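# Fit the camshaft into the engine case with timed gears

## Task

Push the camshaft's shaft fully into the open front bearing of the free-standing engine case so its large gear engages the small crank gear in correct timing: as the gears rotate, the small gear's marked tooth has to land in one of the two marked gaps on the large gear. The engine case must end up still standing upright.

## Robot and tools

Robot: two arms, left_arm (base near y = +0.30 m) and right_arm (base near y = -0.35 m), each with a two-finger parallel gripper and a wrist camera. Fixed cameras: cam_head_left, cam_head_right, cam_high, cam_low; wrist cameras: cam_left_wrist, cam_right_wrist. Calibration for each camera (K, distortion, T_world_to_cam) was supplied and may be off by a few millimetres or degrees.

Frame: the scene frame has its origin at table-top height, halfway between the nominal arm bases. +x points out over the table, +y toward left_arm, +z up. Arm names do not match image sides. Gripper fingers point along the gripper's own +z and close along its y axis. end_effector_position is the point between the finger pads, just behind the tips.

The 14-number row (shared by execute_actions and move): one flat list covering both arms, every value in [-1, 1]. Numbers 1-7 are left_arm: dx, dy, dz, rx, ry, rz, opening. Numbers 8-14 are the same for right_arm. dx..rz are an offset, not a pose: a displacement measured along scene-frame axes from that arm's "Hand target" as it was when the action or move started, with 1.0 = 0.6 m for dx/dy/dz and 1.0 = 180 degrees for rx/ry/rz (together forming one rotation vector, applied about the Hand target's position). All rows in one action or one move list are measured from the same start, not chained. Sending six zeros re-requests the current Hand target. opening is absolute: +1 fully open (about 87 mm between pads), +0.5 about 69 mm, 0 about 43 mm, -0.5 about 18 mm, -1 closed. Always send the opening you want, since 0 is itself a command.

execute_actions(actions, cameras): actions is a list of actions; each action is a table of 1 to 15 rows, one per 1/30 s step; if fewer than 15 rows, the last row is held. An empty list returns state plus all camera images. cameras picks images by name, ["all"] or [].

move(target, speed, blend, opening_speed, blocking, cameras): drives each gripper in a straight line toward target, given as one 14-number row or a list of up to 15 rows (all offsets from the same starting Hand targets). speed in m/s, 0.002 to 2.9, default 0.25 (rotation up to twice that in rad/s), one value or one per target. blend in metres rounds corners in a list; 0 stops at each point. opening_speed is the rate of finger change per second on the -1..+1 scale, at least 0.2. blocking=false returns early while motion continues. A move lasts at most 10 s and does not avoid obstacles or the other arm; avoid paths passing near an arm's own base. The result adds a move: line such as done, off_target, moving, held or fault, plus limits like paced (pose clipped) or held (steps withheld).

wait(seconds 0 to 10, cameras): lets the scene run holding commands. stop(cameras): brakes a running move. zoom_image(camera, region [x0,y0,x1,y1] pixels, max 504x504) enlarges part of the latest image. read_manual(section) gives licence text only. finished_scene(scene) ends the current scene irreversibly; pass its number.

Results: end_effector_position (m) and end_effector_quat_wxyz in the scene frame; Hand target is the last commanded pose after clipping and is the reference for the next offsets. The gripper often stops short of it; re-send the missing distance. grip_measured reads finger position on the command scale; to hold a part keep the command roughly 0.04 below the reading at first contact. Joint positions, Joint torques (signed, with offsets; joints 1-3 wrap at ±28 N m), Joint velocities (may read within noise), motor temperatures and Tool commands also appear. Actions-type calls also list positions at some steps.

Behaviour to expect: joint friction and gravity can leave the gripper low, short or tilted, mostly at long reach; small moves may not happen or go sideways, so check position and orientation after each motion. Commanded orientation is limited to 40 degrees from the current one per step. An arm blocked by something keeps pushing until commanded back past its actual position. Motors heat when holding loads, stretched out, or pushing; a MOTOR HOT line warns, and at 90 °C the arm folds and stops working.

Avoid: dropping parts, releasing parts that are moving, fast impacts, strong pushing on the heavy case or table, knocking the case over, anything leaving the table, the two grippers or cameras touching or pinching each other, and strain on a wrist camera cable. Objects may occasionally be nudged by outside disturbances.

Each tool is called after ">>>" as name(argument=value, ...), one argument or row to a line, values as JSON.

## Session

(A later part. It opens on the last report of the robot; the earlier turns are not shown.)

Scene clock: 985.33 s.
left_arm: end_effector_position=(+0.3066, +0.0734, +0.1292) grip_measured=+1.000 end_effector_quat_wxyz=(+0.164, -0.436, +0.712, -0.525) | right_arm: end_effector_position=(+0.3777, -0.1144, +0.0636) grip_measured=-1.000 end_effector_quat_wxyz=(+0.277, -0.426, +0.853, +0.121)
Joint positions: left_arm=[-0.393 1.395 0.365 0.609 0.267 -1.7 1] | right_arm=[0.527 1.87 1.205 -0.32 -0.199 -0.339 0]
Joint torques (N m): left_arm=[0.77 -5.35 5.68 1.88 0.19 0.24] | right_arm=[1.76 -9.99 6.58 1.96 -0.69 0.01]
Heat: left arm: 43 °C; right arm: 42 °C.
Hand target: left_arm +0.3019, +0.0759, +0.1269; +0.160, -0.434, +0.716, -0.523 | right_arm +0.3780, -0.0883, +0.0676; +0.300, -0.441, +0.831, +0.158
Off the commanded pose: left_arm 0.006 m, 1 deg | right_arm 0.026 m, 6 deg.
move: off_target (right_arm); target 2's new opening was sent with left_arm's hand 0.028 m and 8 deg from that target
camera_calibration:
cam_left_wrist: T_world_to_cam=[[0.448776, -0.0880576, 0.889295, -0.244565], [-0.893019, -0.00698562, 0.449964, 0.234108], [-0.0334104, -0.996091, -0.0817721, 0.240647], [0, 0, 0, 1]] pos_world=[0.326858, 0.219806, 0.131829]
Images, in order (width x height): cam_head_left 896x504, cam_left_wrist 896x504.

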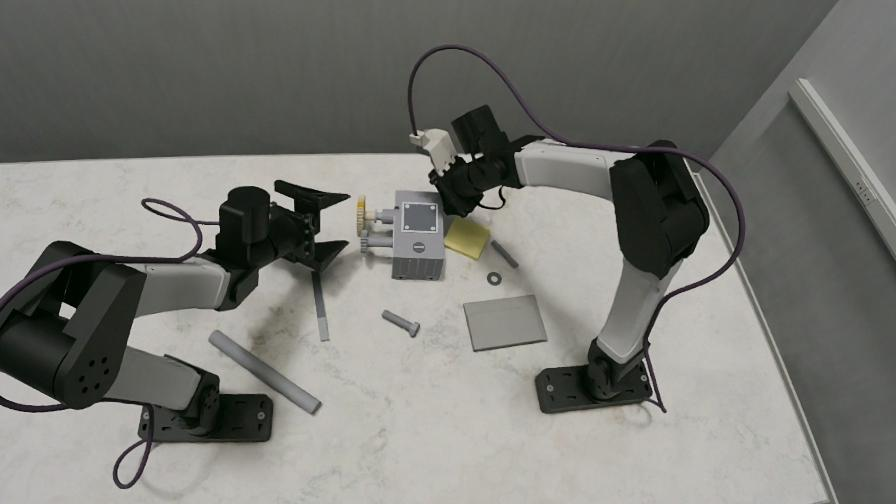

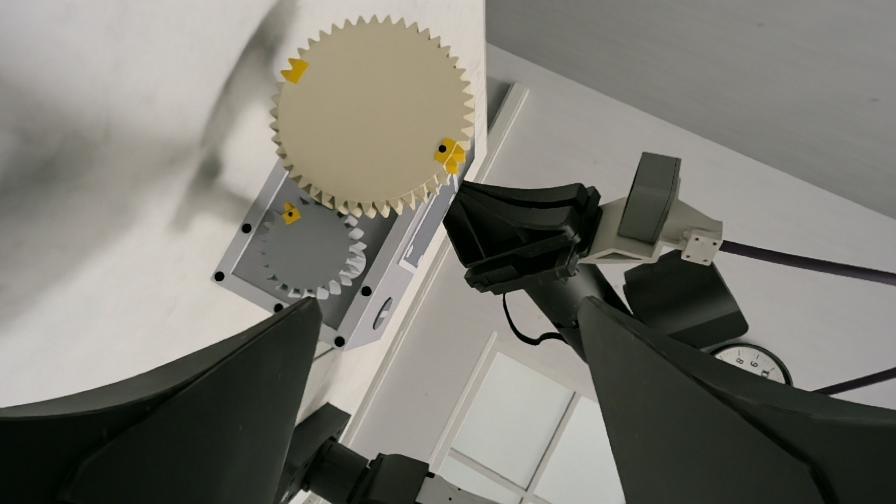

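>>> move(
  target=[
    [0.04,0.0,-0.08,0,0,0,1,0,0,0,0,0,0,-1],
    [0.083,-0.043,-0.111,0,0,0,1,0,0,0,0,0,0,-1],
  ],
  speed=0.08,
  cameras=["cam_left_wrist","cam_head_left"],
)

>>> zoom_image(
  camera="cam_head_left",
  region=[300, 150, 480, 300],
)

Scene clock: 999.73 s.
left_arm: end_effector_position=(+0.3463, +0.0566, +0.0565) grip_measured=+1.000 end_effector_quat_wxyz=(+0.155, -0.439, +0.719, -0.516) | right_arm: end_effector_position=(+0.3778, -0.1143, +0.0637) grip_measured=-1.000 end_effector_quat_wxyz=(+0.277, -0.425, +0.853, +0.121)
Joint positions: left_arm=[-0.385 1.904 0.465 0.987 0.281 -1.694 1] | right_arm=[0.527 1.87 1.205 -0.319 -0.199 -0.339 0]
Joint torques (N m): left_arm=[-1.03 -5.29 6.9 2.1 -0.03 0.1] | right_arm=[1.72 -10.03 6.63 1.96 -0.7 0.01]
Heat: left arm: 41 °C; right arm: 41 °C.
Hand target: left_arm +0.3516, +0.0502, +0.0601; +0.160, -0.434, +0.716, -0.523 | right_arm +0.3781, -0.0883, +0.0676; +0.300, -0.441, +0.831, +0.158
Off the commanded pose: left_arm 0.009 m, 1 deg | right_arm 0.026 m, 6 deg.
move: off_target (right_arm)
camera_calibration:
cam_left_wrist: T_world_to_cam=[[0.47199, -0.10173, 0.875715, -0.205751], [-0.880566, -0.00622278, 0.473882, 0.296411], [-0.0427584, -0.994793, -0.0925167, 0.223059], [0, 0, 0, 1]] pos_world=[0.36766, 0.202811, 0.0603523]
Images, in order (width x height): cam_head_left 896x504, cam_left_wrist 896x504.

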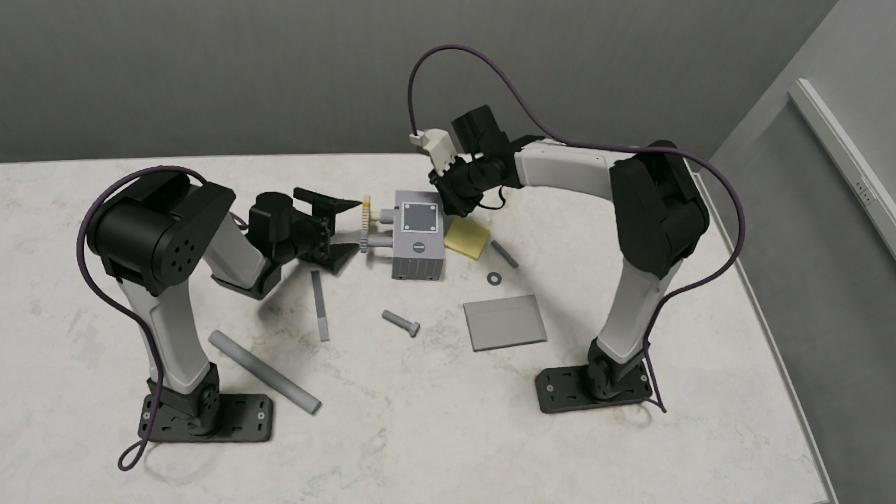

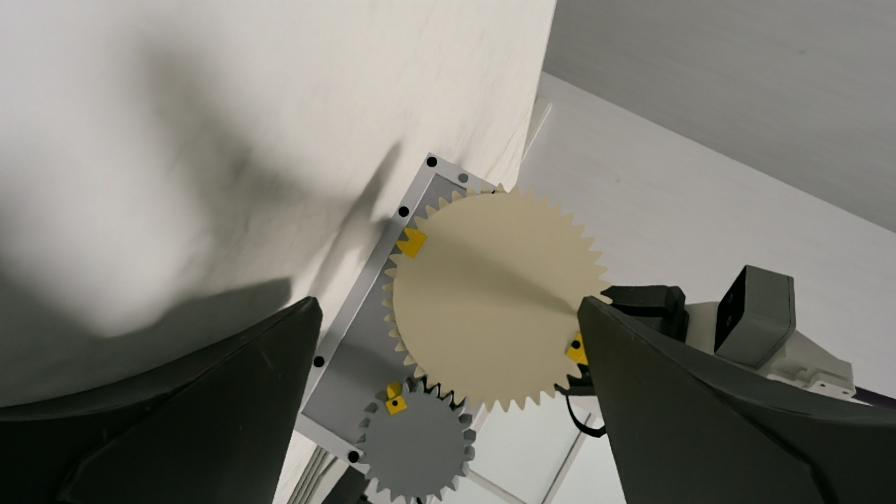

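Scaled by 2.800.

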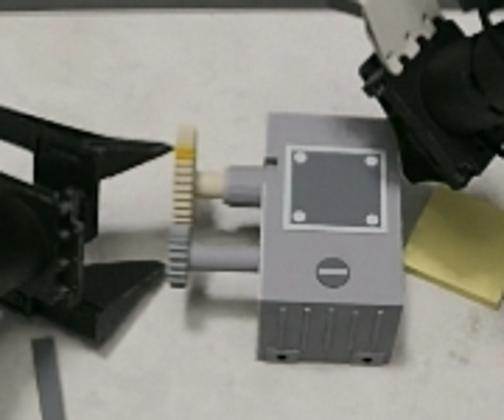

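>>> move(
  target=[
    [0,0.025,0,0,0,0,1,0,0,0,0,0,0,-1],
    [0.01,0.025,0.024,0,0,0,1,0,0,0,0,0,0,-1],
    [0.012,-0.006,0.024,0,0,0,1,0,0,0,0,0,0,-1],
  ],
  speed=0.08,
  cameras=["cam_left_wrist","cam_head_left"],
)

>>> zoom_image(
  camera="cam_head_left",
  region=[300, 150, 480, 300],
)

Scene clock: 1011.90 s.
left_arm: end_effector_position=(+0.3510, +0.0476, +0.0712) grip_measured=+1.000 end_effector_quat_wxyz=(+0.151, -0.430, +0.720, -0.523) | right_arm: end_effector_position=(+0.3778, -0.1143, +0.0637) grip_measured=-1.000 end_effector_quat_wxyz=(+0.277, -0.425, +0.853, +0.121)
Joint positions: left_arm=[-0.396 1.863 0.506 0.917 0.291 -1.693 1] | right_arm=[0.527 1.87 1.205 -0.319 -0.199 -0.339 0]
Joint torques (N m): left_arm=[-0.1 -6.46 7.2 1.87 -0.13 0.1] | right_arm=[1.76 -10.02 6.6 1.95 -0.7 0.01]
Motor temperatures (°C): left_arm=[22 33 37 42 25 22 23] | right_arm=[23 38 40 35 20 22 19]
Heat: left arm: 42 °C; right arm: 40 °C.
Hand target: left_arm +0.3587, +0.0466, +0.0744; +0.160, -0.434, +0.716, -0.522 | right_arm +0.3781, -0.0883, +0.0676; +0.300, -0.441, +0.831, +0.158
Off the commanded pose: left_arm 0.009 m, 1 deg | right_arm 0.026 m, 6 deg.
move: off_target (right_arm)
camera_calibration:
cam_left_wrist: T_world_to_cam=[[0.460968, -0.103664, 0.881341, -0.21817], [-0.885223, 0.0160667, 0.464888, 0.294857], [-0.0623522, -0.994483, -0.0843591, 0.221976], [0, 0, 0, 1]] pos_world=[0.375424, 0.193397, 0.0739318]
Images, in order (width x height): cam_head_left 896x504, cam_left_wrist 896x504.

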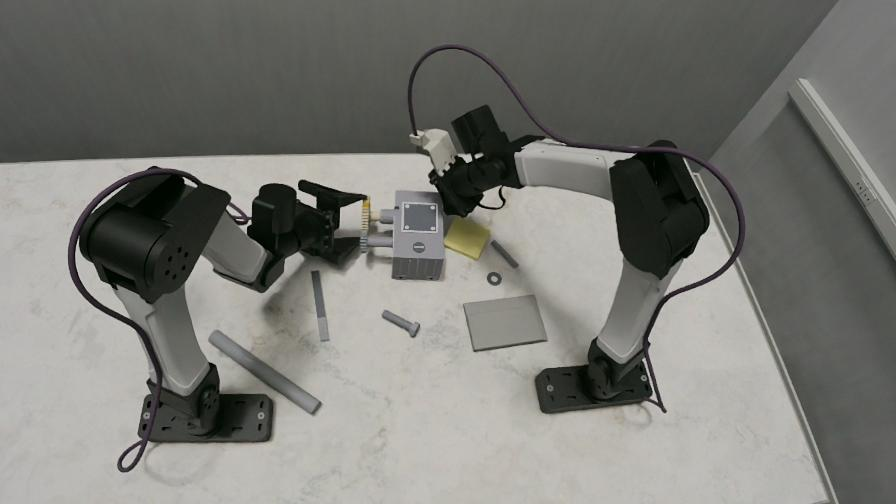

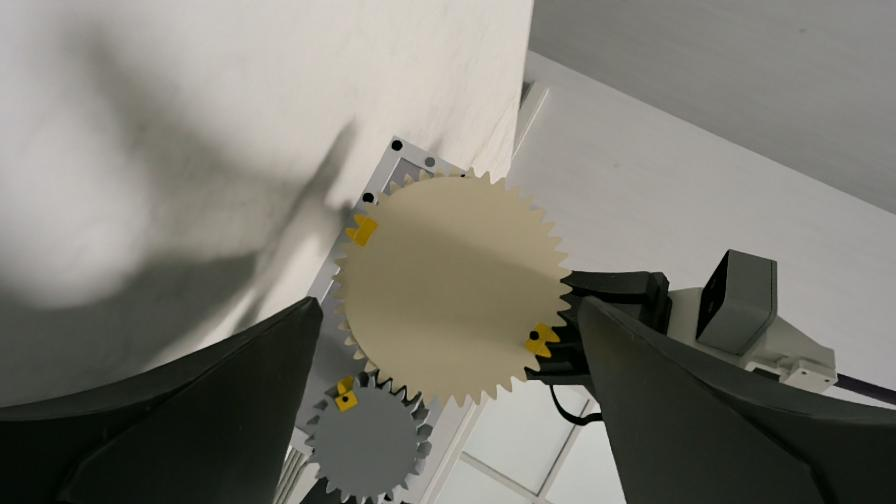

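Scaled by 2.800.

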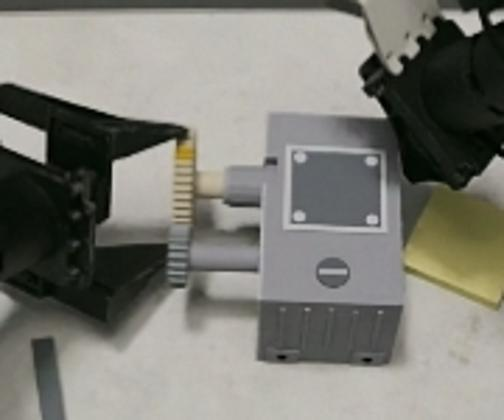

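>>> move(
  target=[
    [0.004,-0.012,0.0,0,0,0,1,0,0,0,0,0,0,-1],
    [0.004,-0.012,0.0,0,0,0,0.5,0,0,0,0,0,0,-1],
    [0.006,0.024,0.006,0,0,0,0.5,0,0,0,0,0,0,-1],
    [0.006,0.024,0.006,0,0.19,0,0.5,0,0,0,0,0,0,-1],
  ],
  speed=0.06,
  cameras=["cam_left_wrist","cam_head_left"],
)

>>> zoom_image(
  camera="cam_head_left",
  region=[300, 150, 480, 300],
)

Scene clock: 1024.13 s.
left_arm: end_effector_position=(+0.3600, +0.0604, +0.0797) grip_measured=+0.500 end_effector_quat_wxyz=(-0.048, -0.561, +0.734, -0.379) | right_arm: end_effector_position=(+0.3822, -0.1048, +0.0684) grip_measured=-1.000 end_effector_quat_wxyz=(+0.295, -0.430, +0.843, +0.131)
Joint positions: left_arm=[-0.293 1.785 0.887 -0.027 0.482 -1.797 0.75] | right_arm=[0.534 1.87 1.205 -0.279 -0.215 -0.34 0]
Joint torques (N m): left_arm=[0.65 -5.87 9.16 1.15 0.28 0] | right_arm=[1.1 -9.69 6.72 1.67 -0.53 0.02]
Heat: left arm: 41 °C; right arm: 40 °C.
Hand target: left_arm +0.3624, +0.0609, +0.0781; -0.058, -0.568, +0.732, -0.372 | right_arm +0.3781, -0.0883, +0.0676; +0.300, -0.441, +0.831, +0.158
Off the commanded pose: left_arm 0.003 m, 2 deg | right_arm 0.017 m, 4 deg.
move: off_target (right_arm)
camera_calibration:
cam_left_wrist: T_world_to_cam=[[0.858785, -0.102605, 0.501957, -0.341518], [-0.504602, 0.000206279, 0.863352, 0.1309], [-0.0886874, -0.994722, -0.0515973, 0.242857], [0, 0, 0, 1]] pos_world=[0.380881, 0.206507, 0.0709453]
Images, in order (width x height): cam_head_left 896x504, cam_left_wrist 896x504.

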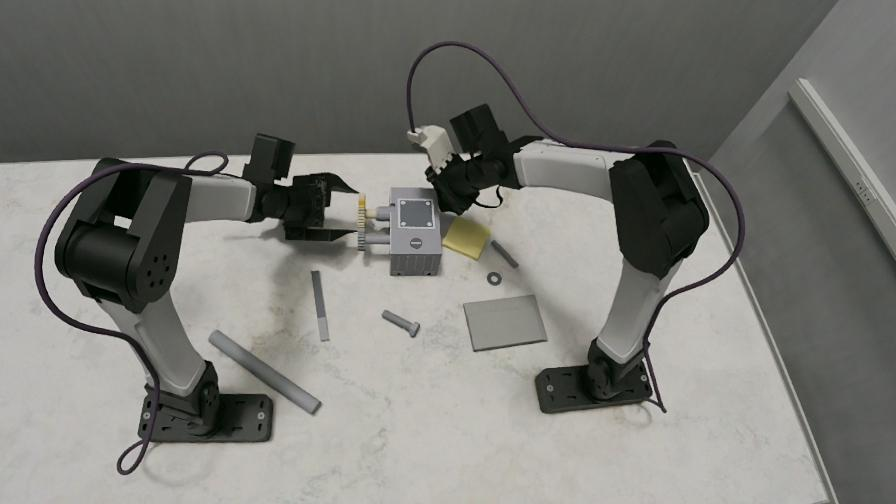

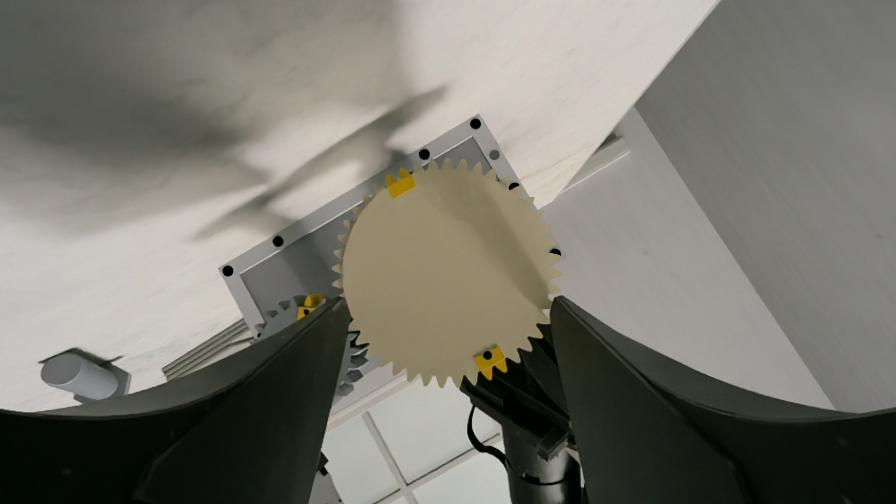

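Scaled by 2.800.

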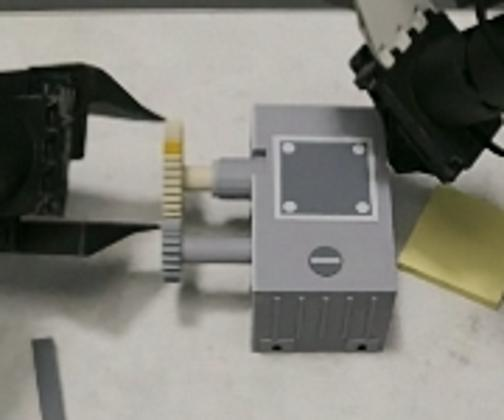

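>>> move(
  target=[
    [0,0.015,0,0,-0.19,0,1,0,-0.04,0,0,0,0,-1],
    [0.004,-0.05,0.0,0,-0.19,0,1,0,-0.04,0,0,0,0,-1],
  ],
  speed=0.12,
  cameras=["cam_left_wrist","cam_head_left"],
)

>>> zoom_image(
  camera="cam_head_left",
  region=[300, 150, 480, 300],
)

Scene clock: 1034.97 s.
left_arm: end_effector_position=(+0.3535, +0.0354, +0.0703) grip_measured=+1.000 end_effector_quat_wxyz=(+0.147, -0.433, +0.725, -0.514) | right_arm: end_effector_position=(+0.3743, -0.1133, +0.0572) grip_measured=-1.000 end_effector_quat_wxyz=(+0.281, -0.437, +0.840, +0.155)
Joint positions: left_arm=[-0.432 1.868 0.549 0.861 0.259 -1.705 1] | right_arm=[0.5 1.87 1.163 -0.268 -0.288 -0.371 0]
Joint torques (N m): left_arm=[-0.47 -6.01 8.2 2.1 -0.14 0.04] | right_arm=[-0.53 -13.23 5.85 1.51 -0.19 -0.12]
Heat: left arm: 40 °C; right arm: 39 °C.
Hand target: left_arm +0.3647, +0.0309, +0.0781; +0.160, -0.434, +0.716, -0.523 | right_arm +0.3781, -0.1122, +0.0677; +0.300, -0.441, +0.831, +0.158
Off the commanded pose: left_arm 0.014 m, 2 deg | right_arm 0.011 m, 2 deg.
move: off_target (left_arm, right_arm)
camera_calibration:
cam_left_wrist: T_world_to_cam=[[0.477049, -0.115209, 0.871293, -0.224438], [-0.876464, 0.0110395, 0.48134, 0.293653], [-0.0650732, -0.99328, -0.0957099, 0.211626], [0, 0, 0, 1]] pos_world=[0.378215, 0.181105, 0.0744594]
Images, in order (width x height): cam_head_left 896x504, cam_left_wrist 896x504.

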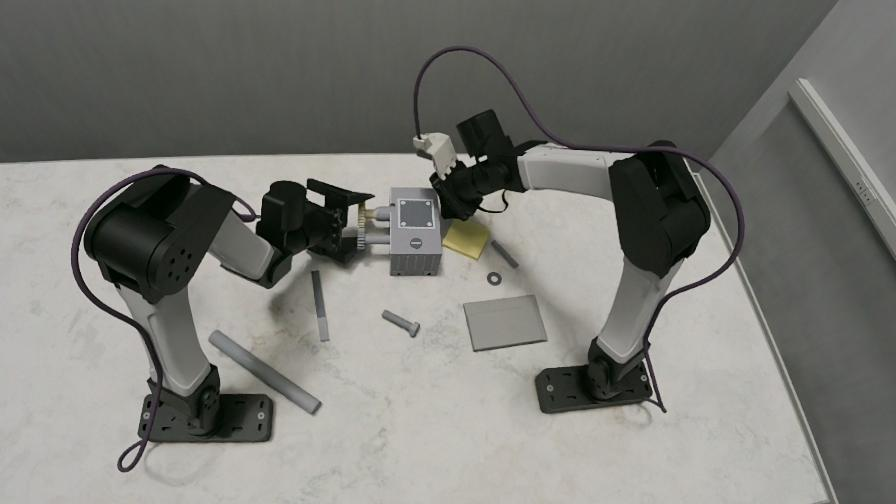

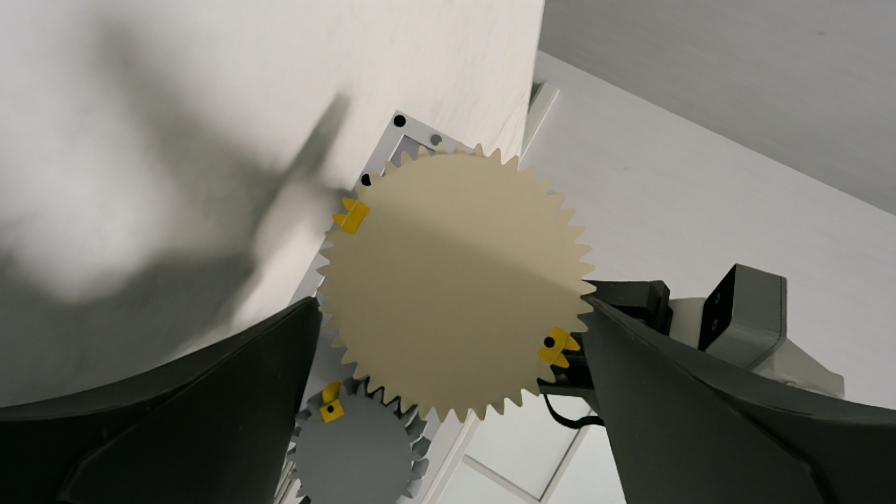

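Scaled by 2.800.

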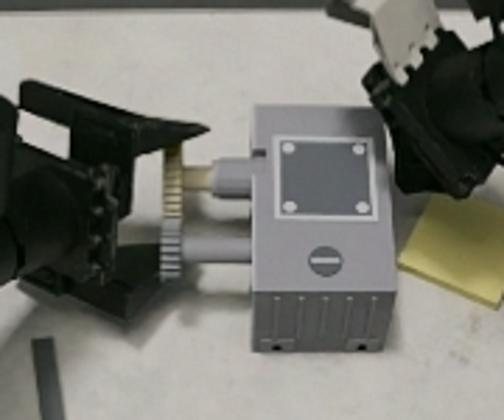

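>>> move(
  target=[
    [0,0,0,0,0,0,0.5,0,0,0,0,0,0,-1],
    [0,0.026,0.0,0,0,0,0.5,0,0,0,0,0,0,-1],
  ],
  speed=0.05,
  opening_speed=0.5,
  cameras=["cam_left_wrist","cam_head_left"],
)

>>> zoom_image(
  camera="cam_head_left",
  region=[300, 150, 480, 300],
)

Scene clock: 1041.03 s.
left_arm: end_effector_position=(+0.3541, +0.0388, +0.0694) grip_measured=+0.870 end_effector_quat_wxyz=(+0.146, -0.430, +0.728, -0.513) | right_arm: end_effector_position=(+0.3743, -0.1133, +0.0572) grip_measured=-1.000 end_effector_quat_wxyz=(+0.281, -0.437, +0.840, +0.155)
Joint positions: left_arm=[-0.417 1.868 0.549 0.856 0.277 -1.69 0.935] | right_arm=[0.5 1.87 1.163 -0.268 -0.288 -0.371 0]
Joint torques (N m): left_arm=[2.73 -7.46 5.86 2.18 0.07 0.1] | right_arm=[-0.61 -13.3 5.82 1.5 -0.17 -0.11]
Heat: left arm: 40 °C; right arm: 40 °C.
Hand target: left_arm +0.3647, +0.0465, +0.0780; +0.160, -0.434, +0.716, -0.522 | right_arm +0.3781, -0.1122, +0.0677; +0.300, -0.441, +0.831, +0.158
Off the commanded pose: left_arm 0.016 m, 2 deg | right_arm 0.011 m, 2 deg.
move: off_target (left_arm, right_arm)
camera_calibration:
cam_left_wrist: T_world_to_cam=[[0.475238, -0.123508, 0.871145, -0.222549], [-0.876792, 0.0160997, 0.480601, 0.294552], [-0.0733833, -0.992213, -0.10064, 0.218233], [0, 0, 0, 1]] pos_world=[0.38004, 0.184304, 0.0742735]
Images, in order (width x height): cam_head_left 896x504, cam_left_wrist 896x504.

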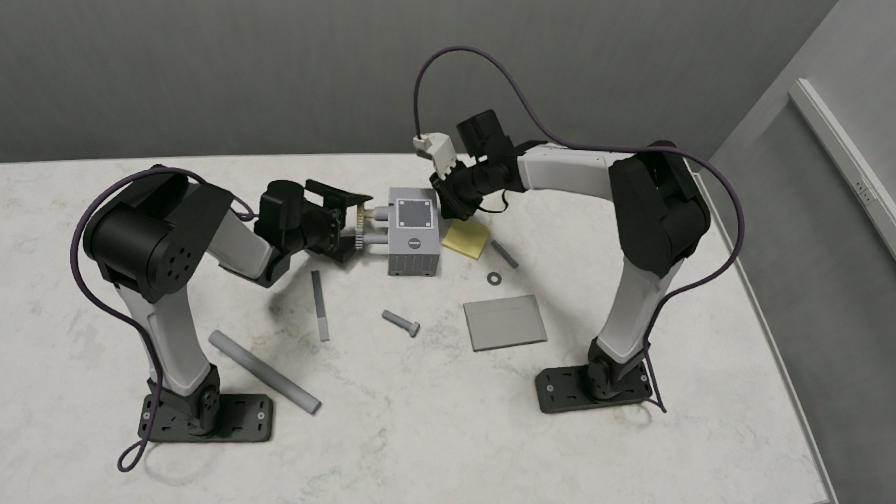

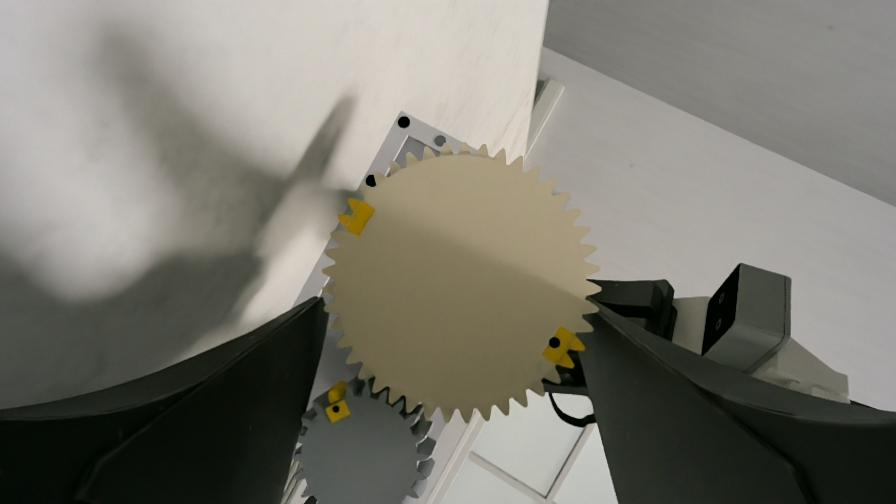

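Scaled by 2.800.

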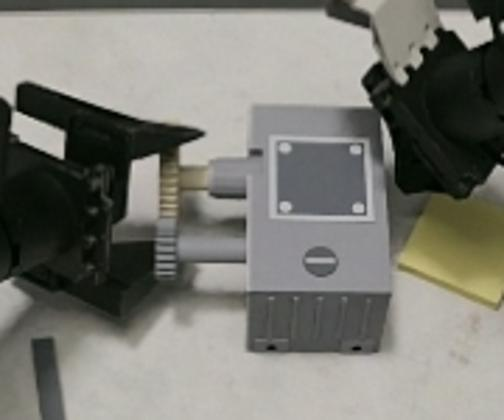

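>>> move(
  target=[
    [0.012,0.02,0.02,0,0,0,0.5,0,0,0,0,0,0,-1],
    [-0.02,0.02,0.02,0,0,0,0.5,0,0,0,0,0,0,-1],
    [-0.02,0.025,-0.02,0,0,0,0.5,0,0,0,0,0,0,-1],
    [0.02,0.025,-0.02,0,0,0,0.5,0,0,0,0,0,0,-1],
    [0.02,0.03,0.02,0,0,0,0.5,0,0,0,0,0,0,-1],
    [0.0,0.03,0.0,0,0,0,0.5,0,0,0,0,0,0,-1],
  ],
  speed=0.1,
  blend=0.004,
  cameras=["cam_left_wrist","cam_head_left"],
)

>>> zoom_image(
  camera="cam_head_left",
  region=[300, 150, 480, 300],
)

Scene clock: 1053.00 s.
left_arm: end_effector_position=(+0.3588, +0.0578, +0.0686) grip_measured=+0.785 end_effector_quat_wxyz=(+0.155, -0.407, +0.737, -0.517) | right_arm: end_effector_position=(+0.3743, -0.1133, +0.0572) grip_measured=-1.000 end_effector_quat_wxyz=(+0.281, -0.437, +0.840, +0.155)
Joint positions: left_arm=[-0.339 1.87 0.539 0.868 0.362 -1.608 0.893] | right_arm=[0.5 1.87 1.163 -0.268 -0.288 -0.371 0]
Joint torques (N m): left_arm=[1.09 -9.07 4.16 2.07 -0.16 -0.48] | right_arm=[-0.62 -13.26 5.81 1.52 -0.17 -0.13]
Heat: left arm: 40 °C; right arm: 42 °C.
Hand target: left_arm +0.3648, +0.0646, +0.0781; +0.160, -0.434, +0.716, -0.523 | right_arm +0.3781, -0.1122, +0.0677; +0.300, -0.441, +0.831, +0.158
Off the commanded pose: left_arm 0.013 m, 4 deg | right_arm 0.011 m, 2 deg.
move: off_target (left_arm, right_arm)
camera_calibration:
cam_left_wrist: T_world_to_cam=[[0.437972, -0.154882, 0.885546, -0.207553], [-0.893183, 0.0368035, 0.448185, 0.30561], [-0.102007, -0.987247, -0.122219, 0.248866], [0, 0, 0, 1]] pos_world=[0.389254, 0.202299, 0.0772438]
Images, in order (width x height): cam_head_left 896x504, cam_left_wrist 896x504.

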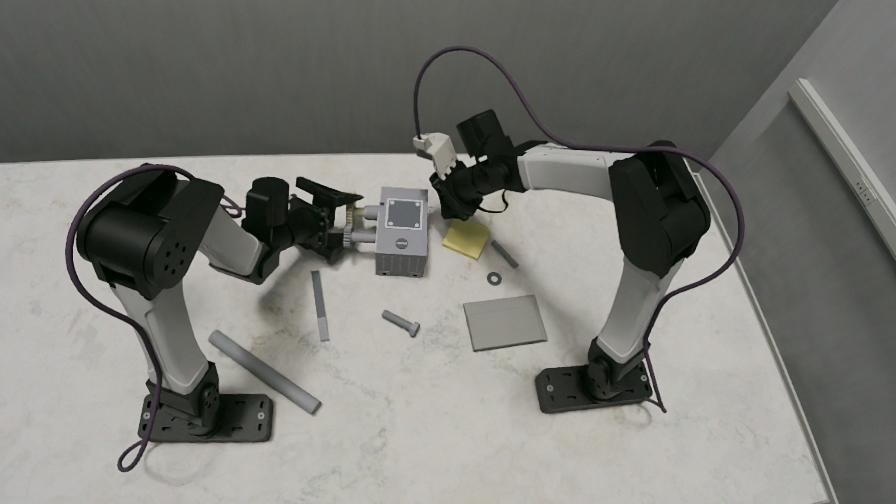

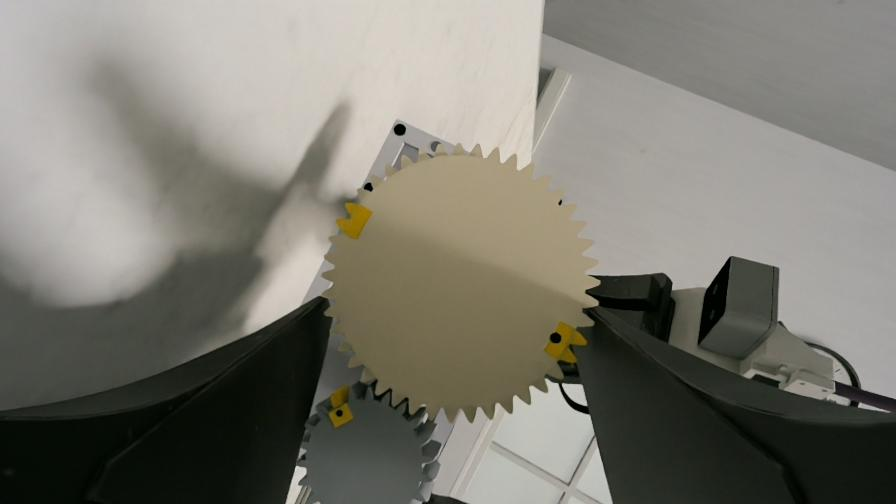

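Scaled by 2.800.

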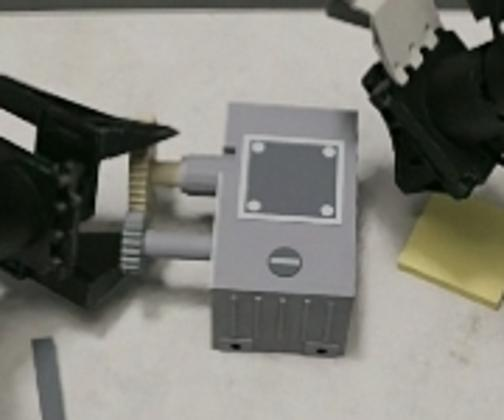

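>>> move(
  target=[
    [0.0,-0.01,0,0,0,0,0.6,-0.03,-0.03,0.17,0,0,0,-1],
    [0.0,-0.01,0,0,0,0,0.6,-0.06,0.15,0.17,0,0,0,-1],
    [0.0,-0.01,0,0,0,0,0.6,-0.06,0.15,0.07,0,0,0,-1],
    [0.0,-0.01,0,0,0,0,0.6,-0.06,0.15,-0.03,0,0,0,-1],
  ],
  speed=[0.15,0.15,0.08,0.04],
  cameras=["cam_high","cam_head_left"],
)

>>> zoom_image(
  camera="cam_head_left",
  region=[300, 150, 480, 300],
)

Scene clock: 1073.77 s.
left_arm: end_effector_position=(+0.3589, +0.0575, +0.0685) grip_measured=+0.785 end_effector_quat_wxyz=(+0.157, -0.407, +0.737, -0.516) | right_arm: end_effector_position=(+0.3554, -0.0083, +0.0973) grip_measured=-1.000 end_effector_quat_wxyz=(+0.357, -0.440, +0.805, +0.175)
Joint positions: left_arm=[-0.342 1.87 0.539 0.868 0.357 -1.608 0.893] | right_arm=[0.748 1.872 1.234 -0.124 -0.153 -0.188 0]
Joint torques (N m): left_arm=[-0.5 -8.57 5.01 2.08 -0.25 -0.58] | right_arm=[-0.17 -4.89 3.93 1.24 0.08 0.09]
Motor temperatures (°C): left_arm=[21 37 35 41 24 23 24] | right_arm=[23 43 36 34 20 22 19]
Heat: left arm: 41 °C; right arm: 43 °C.
Hand target: left_arm +0.3648, +0.0586, +0.0781; +0.160, -0.434, +0.716, -0.523 | right_arm +0.3421, -0.0223, +0.0496; +0.300, -0.441, +0.831, +0.158
Off the commanded pose: left_arm 0.011 m, 4 deg | right_arm 0.051 m, 8 deg.
move: off_target (left_arm, right_arm)
Images, in order (width x height): cam_head_left 896x504, cam_high 896x504.

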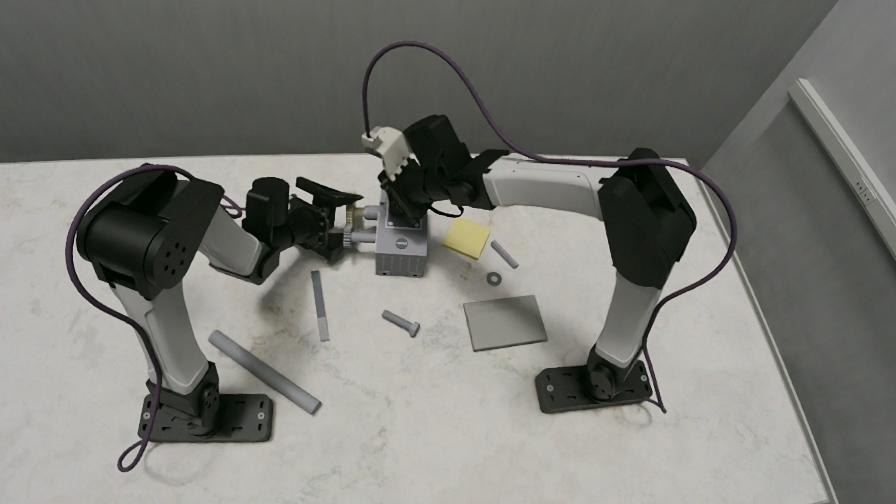

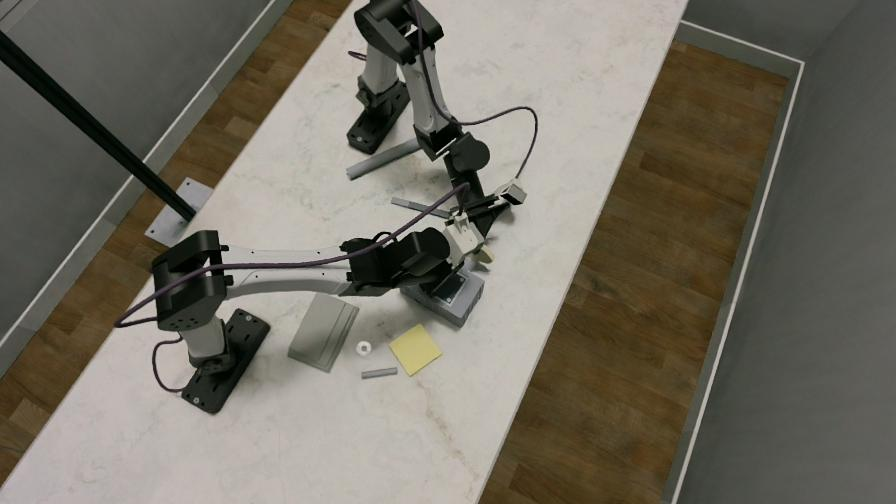

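Scaled by 2.800.

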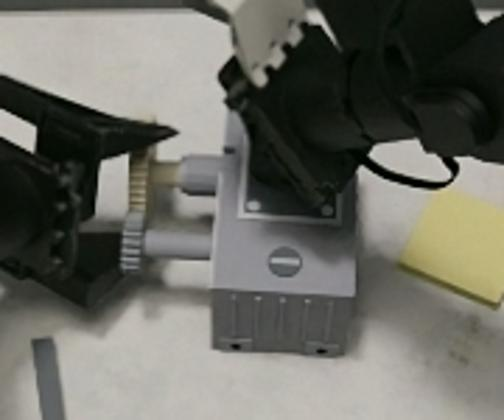

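Pressing at z≈.097. Now pull with wiggle.

>>> move(
  target=[
    [0.0,0.03,0,0,0,0,0.5,0,-0.02,-0.04,0,0,0,-1],
    [0.02,0.04,0.02,0,0,0,0.5,0,-0.04,-0.04,0,0,0,-1],
    [-0.02,0.05,0.02,0,0,0,0.5,0,-0.04,-0.04,0,0,0,-1],
    [-0.02,0.05,-0.02,0,0,0,0.5,0,-0.04,-0.04,0,0,0,-1],
    [0.02,0.05,-0.02,0,0,0,0.5,0,-0.04,-0.04,0,0,0,-1],
    [0.0,0.05,0.01,0,0,0,0.5,0,-0.04,-0.04,0,0,0,-1],
  ],
  speed=0.07,
  blend=0.004,
  cameras=["cam_left_wrist","cam_head_left"],
)

>>> zoom_image(
  camera="cam_head_left",
  region=[300, 150, 480, 300],
)

Scene clock: 1081.67 s.
left_arm: end_effector_position=(+0.3483, +0.0797, +0.0712) grip_measured=+0.674 end_effector_quat_wxyz=(+0.133, -0.416, +0.733, -0.521) | right_arm: end_effector_position=(+0.3599, +0.0029, +0.0959) grip_measured=-1.000 end_effector_quat_wxyz=(+0.399, -0.442, +0.772, +0.222)
Joint positions: left_arm=[-0.263 1.821 0.484 0.848 0.455 -1.607 0.837] | right_arm=[0.726 1.872 1.135 0.094 -0.245 -0.192 0]
Joint torques (N m): left_arm=[1.73 -9.17 6.72 1.81 -0.31 -0.12] | right_arm=[-1.88 -6.08 2.11 0.24 0.65 -0.25]
Heat: left arm: 41 °C; right arm: 41 °C.
Hand target: left_arm +0.3648, +0.0886, +0.0841; +0.160, -0.434, +0.716, -0.522 | right_arm +0.3419, -0.0462, +0.0255; +0.299, -0.441, +0.831, +0.158
Off the commanded pose: left_arm 0.023 m, 4 deg | right_arm 0.088 m, 15 deg.
move: off_target (left_arm, right_arm)
camera_calibration:
cam_left_wrist: T_world_to_cam=[[0.469607, -0.130618, 0.87316, -0.213939], [-0.875608, 0.0577289, 0.47956, 0.284288], [-0.113046, -0.989751, -0.0872604, 0.271212], [0, 0, 0, 1]] pos_world=[0.380052, 0.224076, 0.074136]
Images, in order (width x height): cam_head_left 896x504, cam_left_wrist 896x504.

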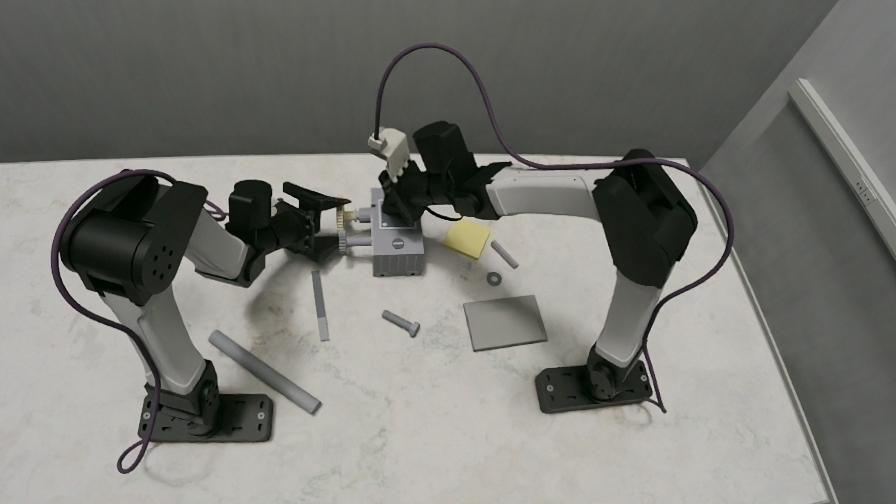

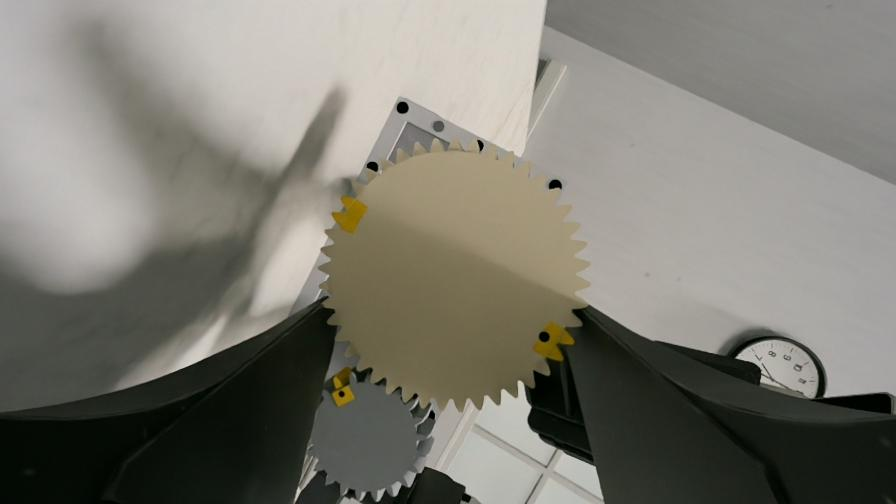

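Scaled by 2.800.

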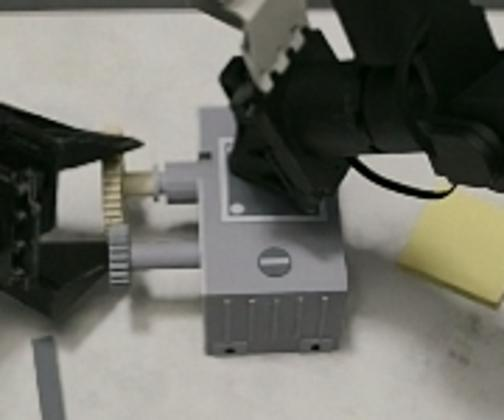

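>>> move(
  target=[
    [0.02,0.01,0.02,0,0,0,0.5,0,0,0,0,0,0,-1],
    [-0.02,0.02,0.02,0,0,0,0.5,0,0,0,0,0,0,-1],
    [-0.02,0.02,-0.02,0,0,0,0.5,0,0,0,0,0,0,-1],
    [0.02,0.03,-0.02,0,0,0,0.5,0,0,0,0,0,0,-1],
    [0.0,0.03,0.01,0,0,0,0.5,0,0,0,0,0,0,-1],
  ],
  speed=0.07,
  blend=0.004,
  cameras=["cam_left_wrist","cam_head_left"],
)

>>> zoom_image(
  camera="cam_head_left",
  region=[300, 150, 480, 300],
)

Scene clock: 1088.73 s.
left_arm: end_effector_position=(+0.3482, +0.1013, +0.0727) grip_measured=+0.633 end_effector_quat_wxyz=(+0.128, -0.432, +0.732, -0.511) | right_arm: end_effector_position=(+0.3606, +0.0024, +0.0959) grip_measured=-1.000 end_effector_quat_wxyz=(+0.400, -0.442, +0.772, +0.221)
Joint positions: left_arm=[-0.193 1.769 0.471 0.768 0.499 -1.586 0.817] | right_arm=[0.725 1.872 1.135 0.094 -0.243 -0.194 0]
Joint torques (N m): left_arm=[1.28 -8.43 7.23 2.07 -0.17 0.03] | right_arm=[-1.78 -6.2 2.14 0.24 0.64 -0.21]
Heat: left arm: 41 °C; right arm: 39 °C.
Hand target: left_arm +0.3648, +0.1066, +0.0901; +0.160, -0.434, +0.716, -0.522 | right_arm +0.3419, -0.0463, +0.0255; +0.299, -0.441, +0.831, +0.158
Off the commanded pose: left_arm 0.025 m, 4 deg | right_arm 0.088 m, 15 deg.
move: off_target (left_arm, right_arm)
camera_calibration:
cam_left_wrist: T_world_to_cam=[[0.500926, -0.122848, 0.856727, -0.222877], [-0.860431, 0.0361834, 0.50828, 0.276947], [-0.0934405, -0.991766, -0.087577, 0.286046], [0, 0, 0, 1]] pos_world=[0.376667, 0.24629, 0.0752297]
Images, in order (width x height): cam_head_left 896x504, cam_left_wrist 896x504.

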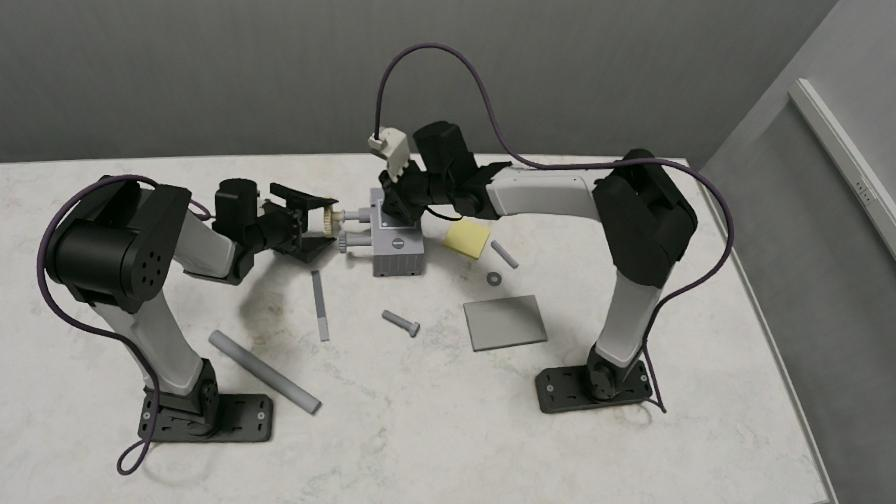

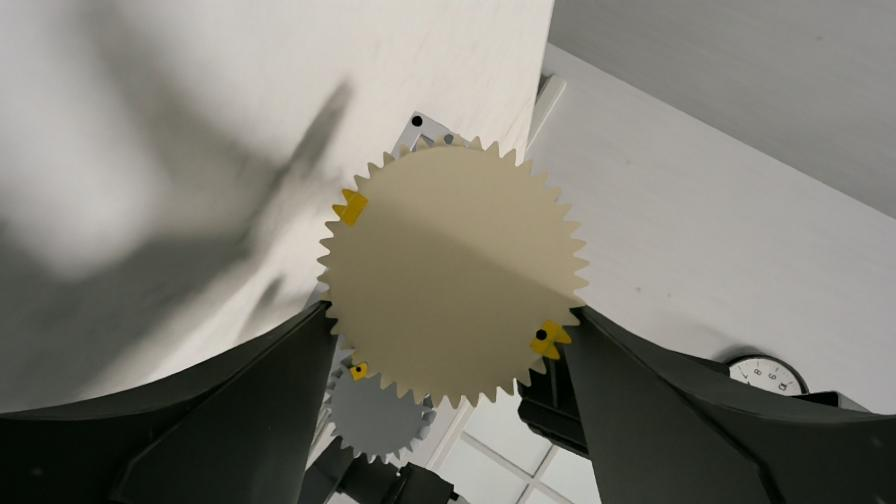

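Scaled by 2.800.

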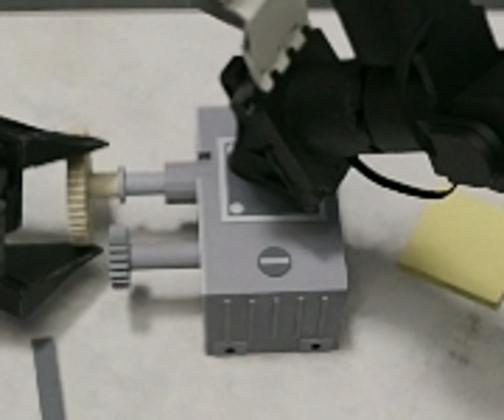

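>>> move(
  target=[
    [-0.008,-0.012,-0.008,0,0,0,0.5,0,0.045,0.04,0,0,0,-1],
    [-0.008,-0.012,-0.008,0,0.2,0,0.5,0,0.045,0.05,0,0,0,-1],
    [-0.008,-0.012,-0.008,0,0.364,0,0.5,0,0.045,0.05,0,0,0,-1],
  ],
  speed=0.2,
  cameras=["cam_left_wrist","cam_head_left"],
)

>>> zoom_image(
  camera="cam_head_left",
  region=[300, 150, 480, 300],
)

Scene clock: 1098.97 s.
left_arm: end_effector_position=(+0.3607, +0.0988, +0.0811) grip_measured=+0.633 end_effector_quat_wxyz=(+0.235, +0.641, -0.699, +0.212) | right_arm: end_effector_position=(+0.3600, +0.0014, +0.0975) grip_measured=-1.000 end_effector_quat_wxyz=(+0.373, -0.441, +0.795, +0.185)
Joint positions: left_arm=[-0.147 2.025 1.354 -0.834 0.64 -1.689 0.817] | right_arm=[0.752 1.89 1.231 -0.064 -0.162 -0.187 0]
Joint torques (N m): left_arm=[0.88 -7.88 8.99 -0.03 0.5 -0.01] | right_arm=[-0.06 -6.8 6.56 0.54 0.24 0.11]
Motor temperatures (°C): left_arm=[21 38 36 40 23 23 24] | right_arm=[23 38 35 30 20 22 19]
Heat: left arm: 40 °C; right arm: 38 °C.
Hand target: left_arm +0.3600, +0.0994, +0.0853; +0.253, +0.648, -0.689, +0.204 | right_arm +0.3420, -0.0193, +0.0555; +0.299, -0.441, +0.831, +0.158
Off the commanded pose: left_arm 0.004 m, 3 deg | right_arm 0.050 m, 10 deg.
move: off_target (left_arm, right_arm)
camera_calibration:
cam_left_wrist: T_world_to_cam=[[0.994221, -0.10718, -0.00614223, -0.346172], [0.00436766, -0.0167838, 0.99985, -0.0629216], [-0.107267, -0.994098, -0.0162187, 0.28496], [0, 0, 0, 1]] pos_world=[0.375013, 0.24512, 0.0654076]
Images, in order (width x height): cam_head_left 896x504, cam_left_wrist 896x504.

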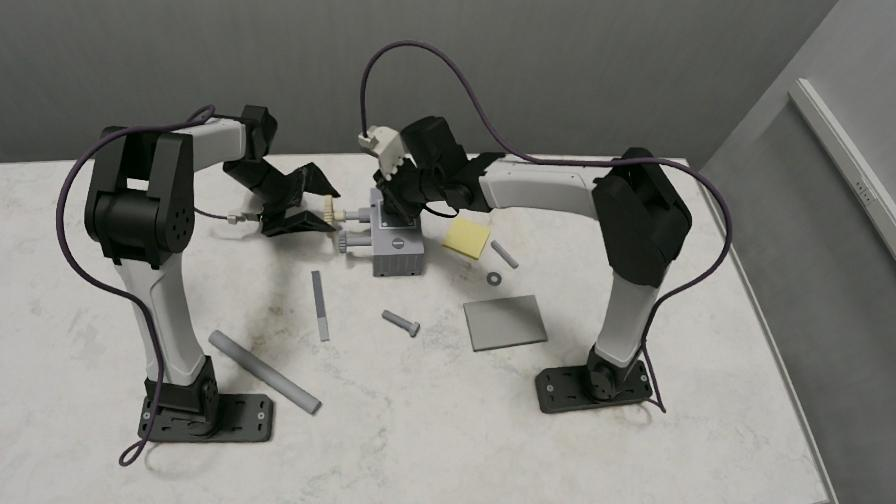

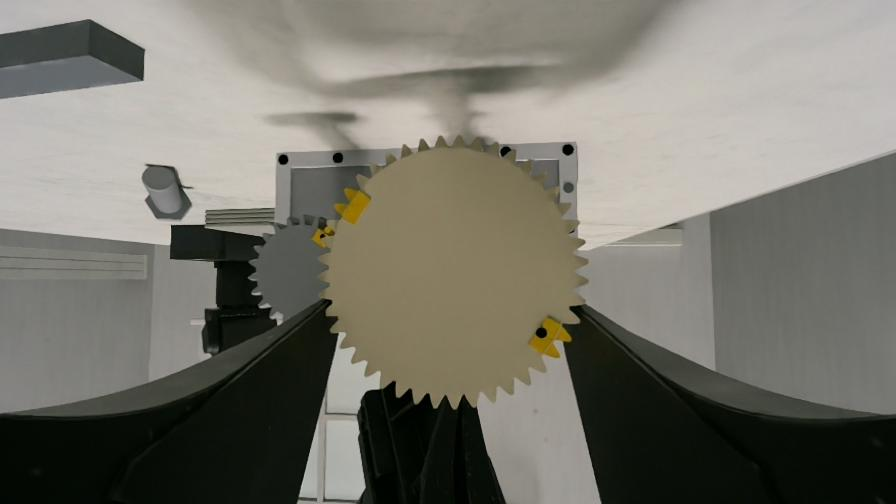

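Scaled by 2.800.

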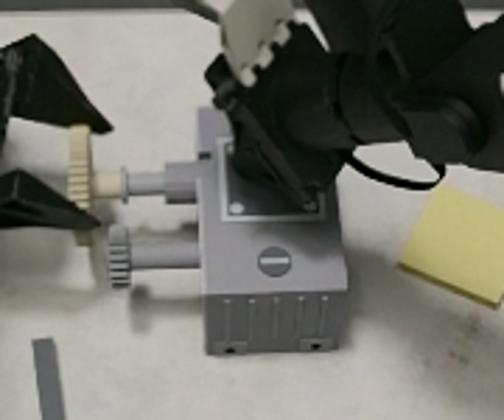

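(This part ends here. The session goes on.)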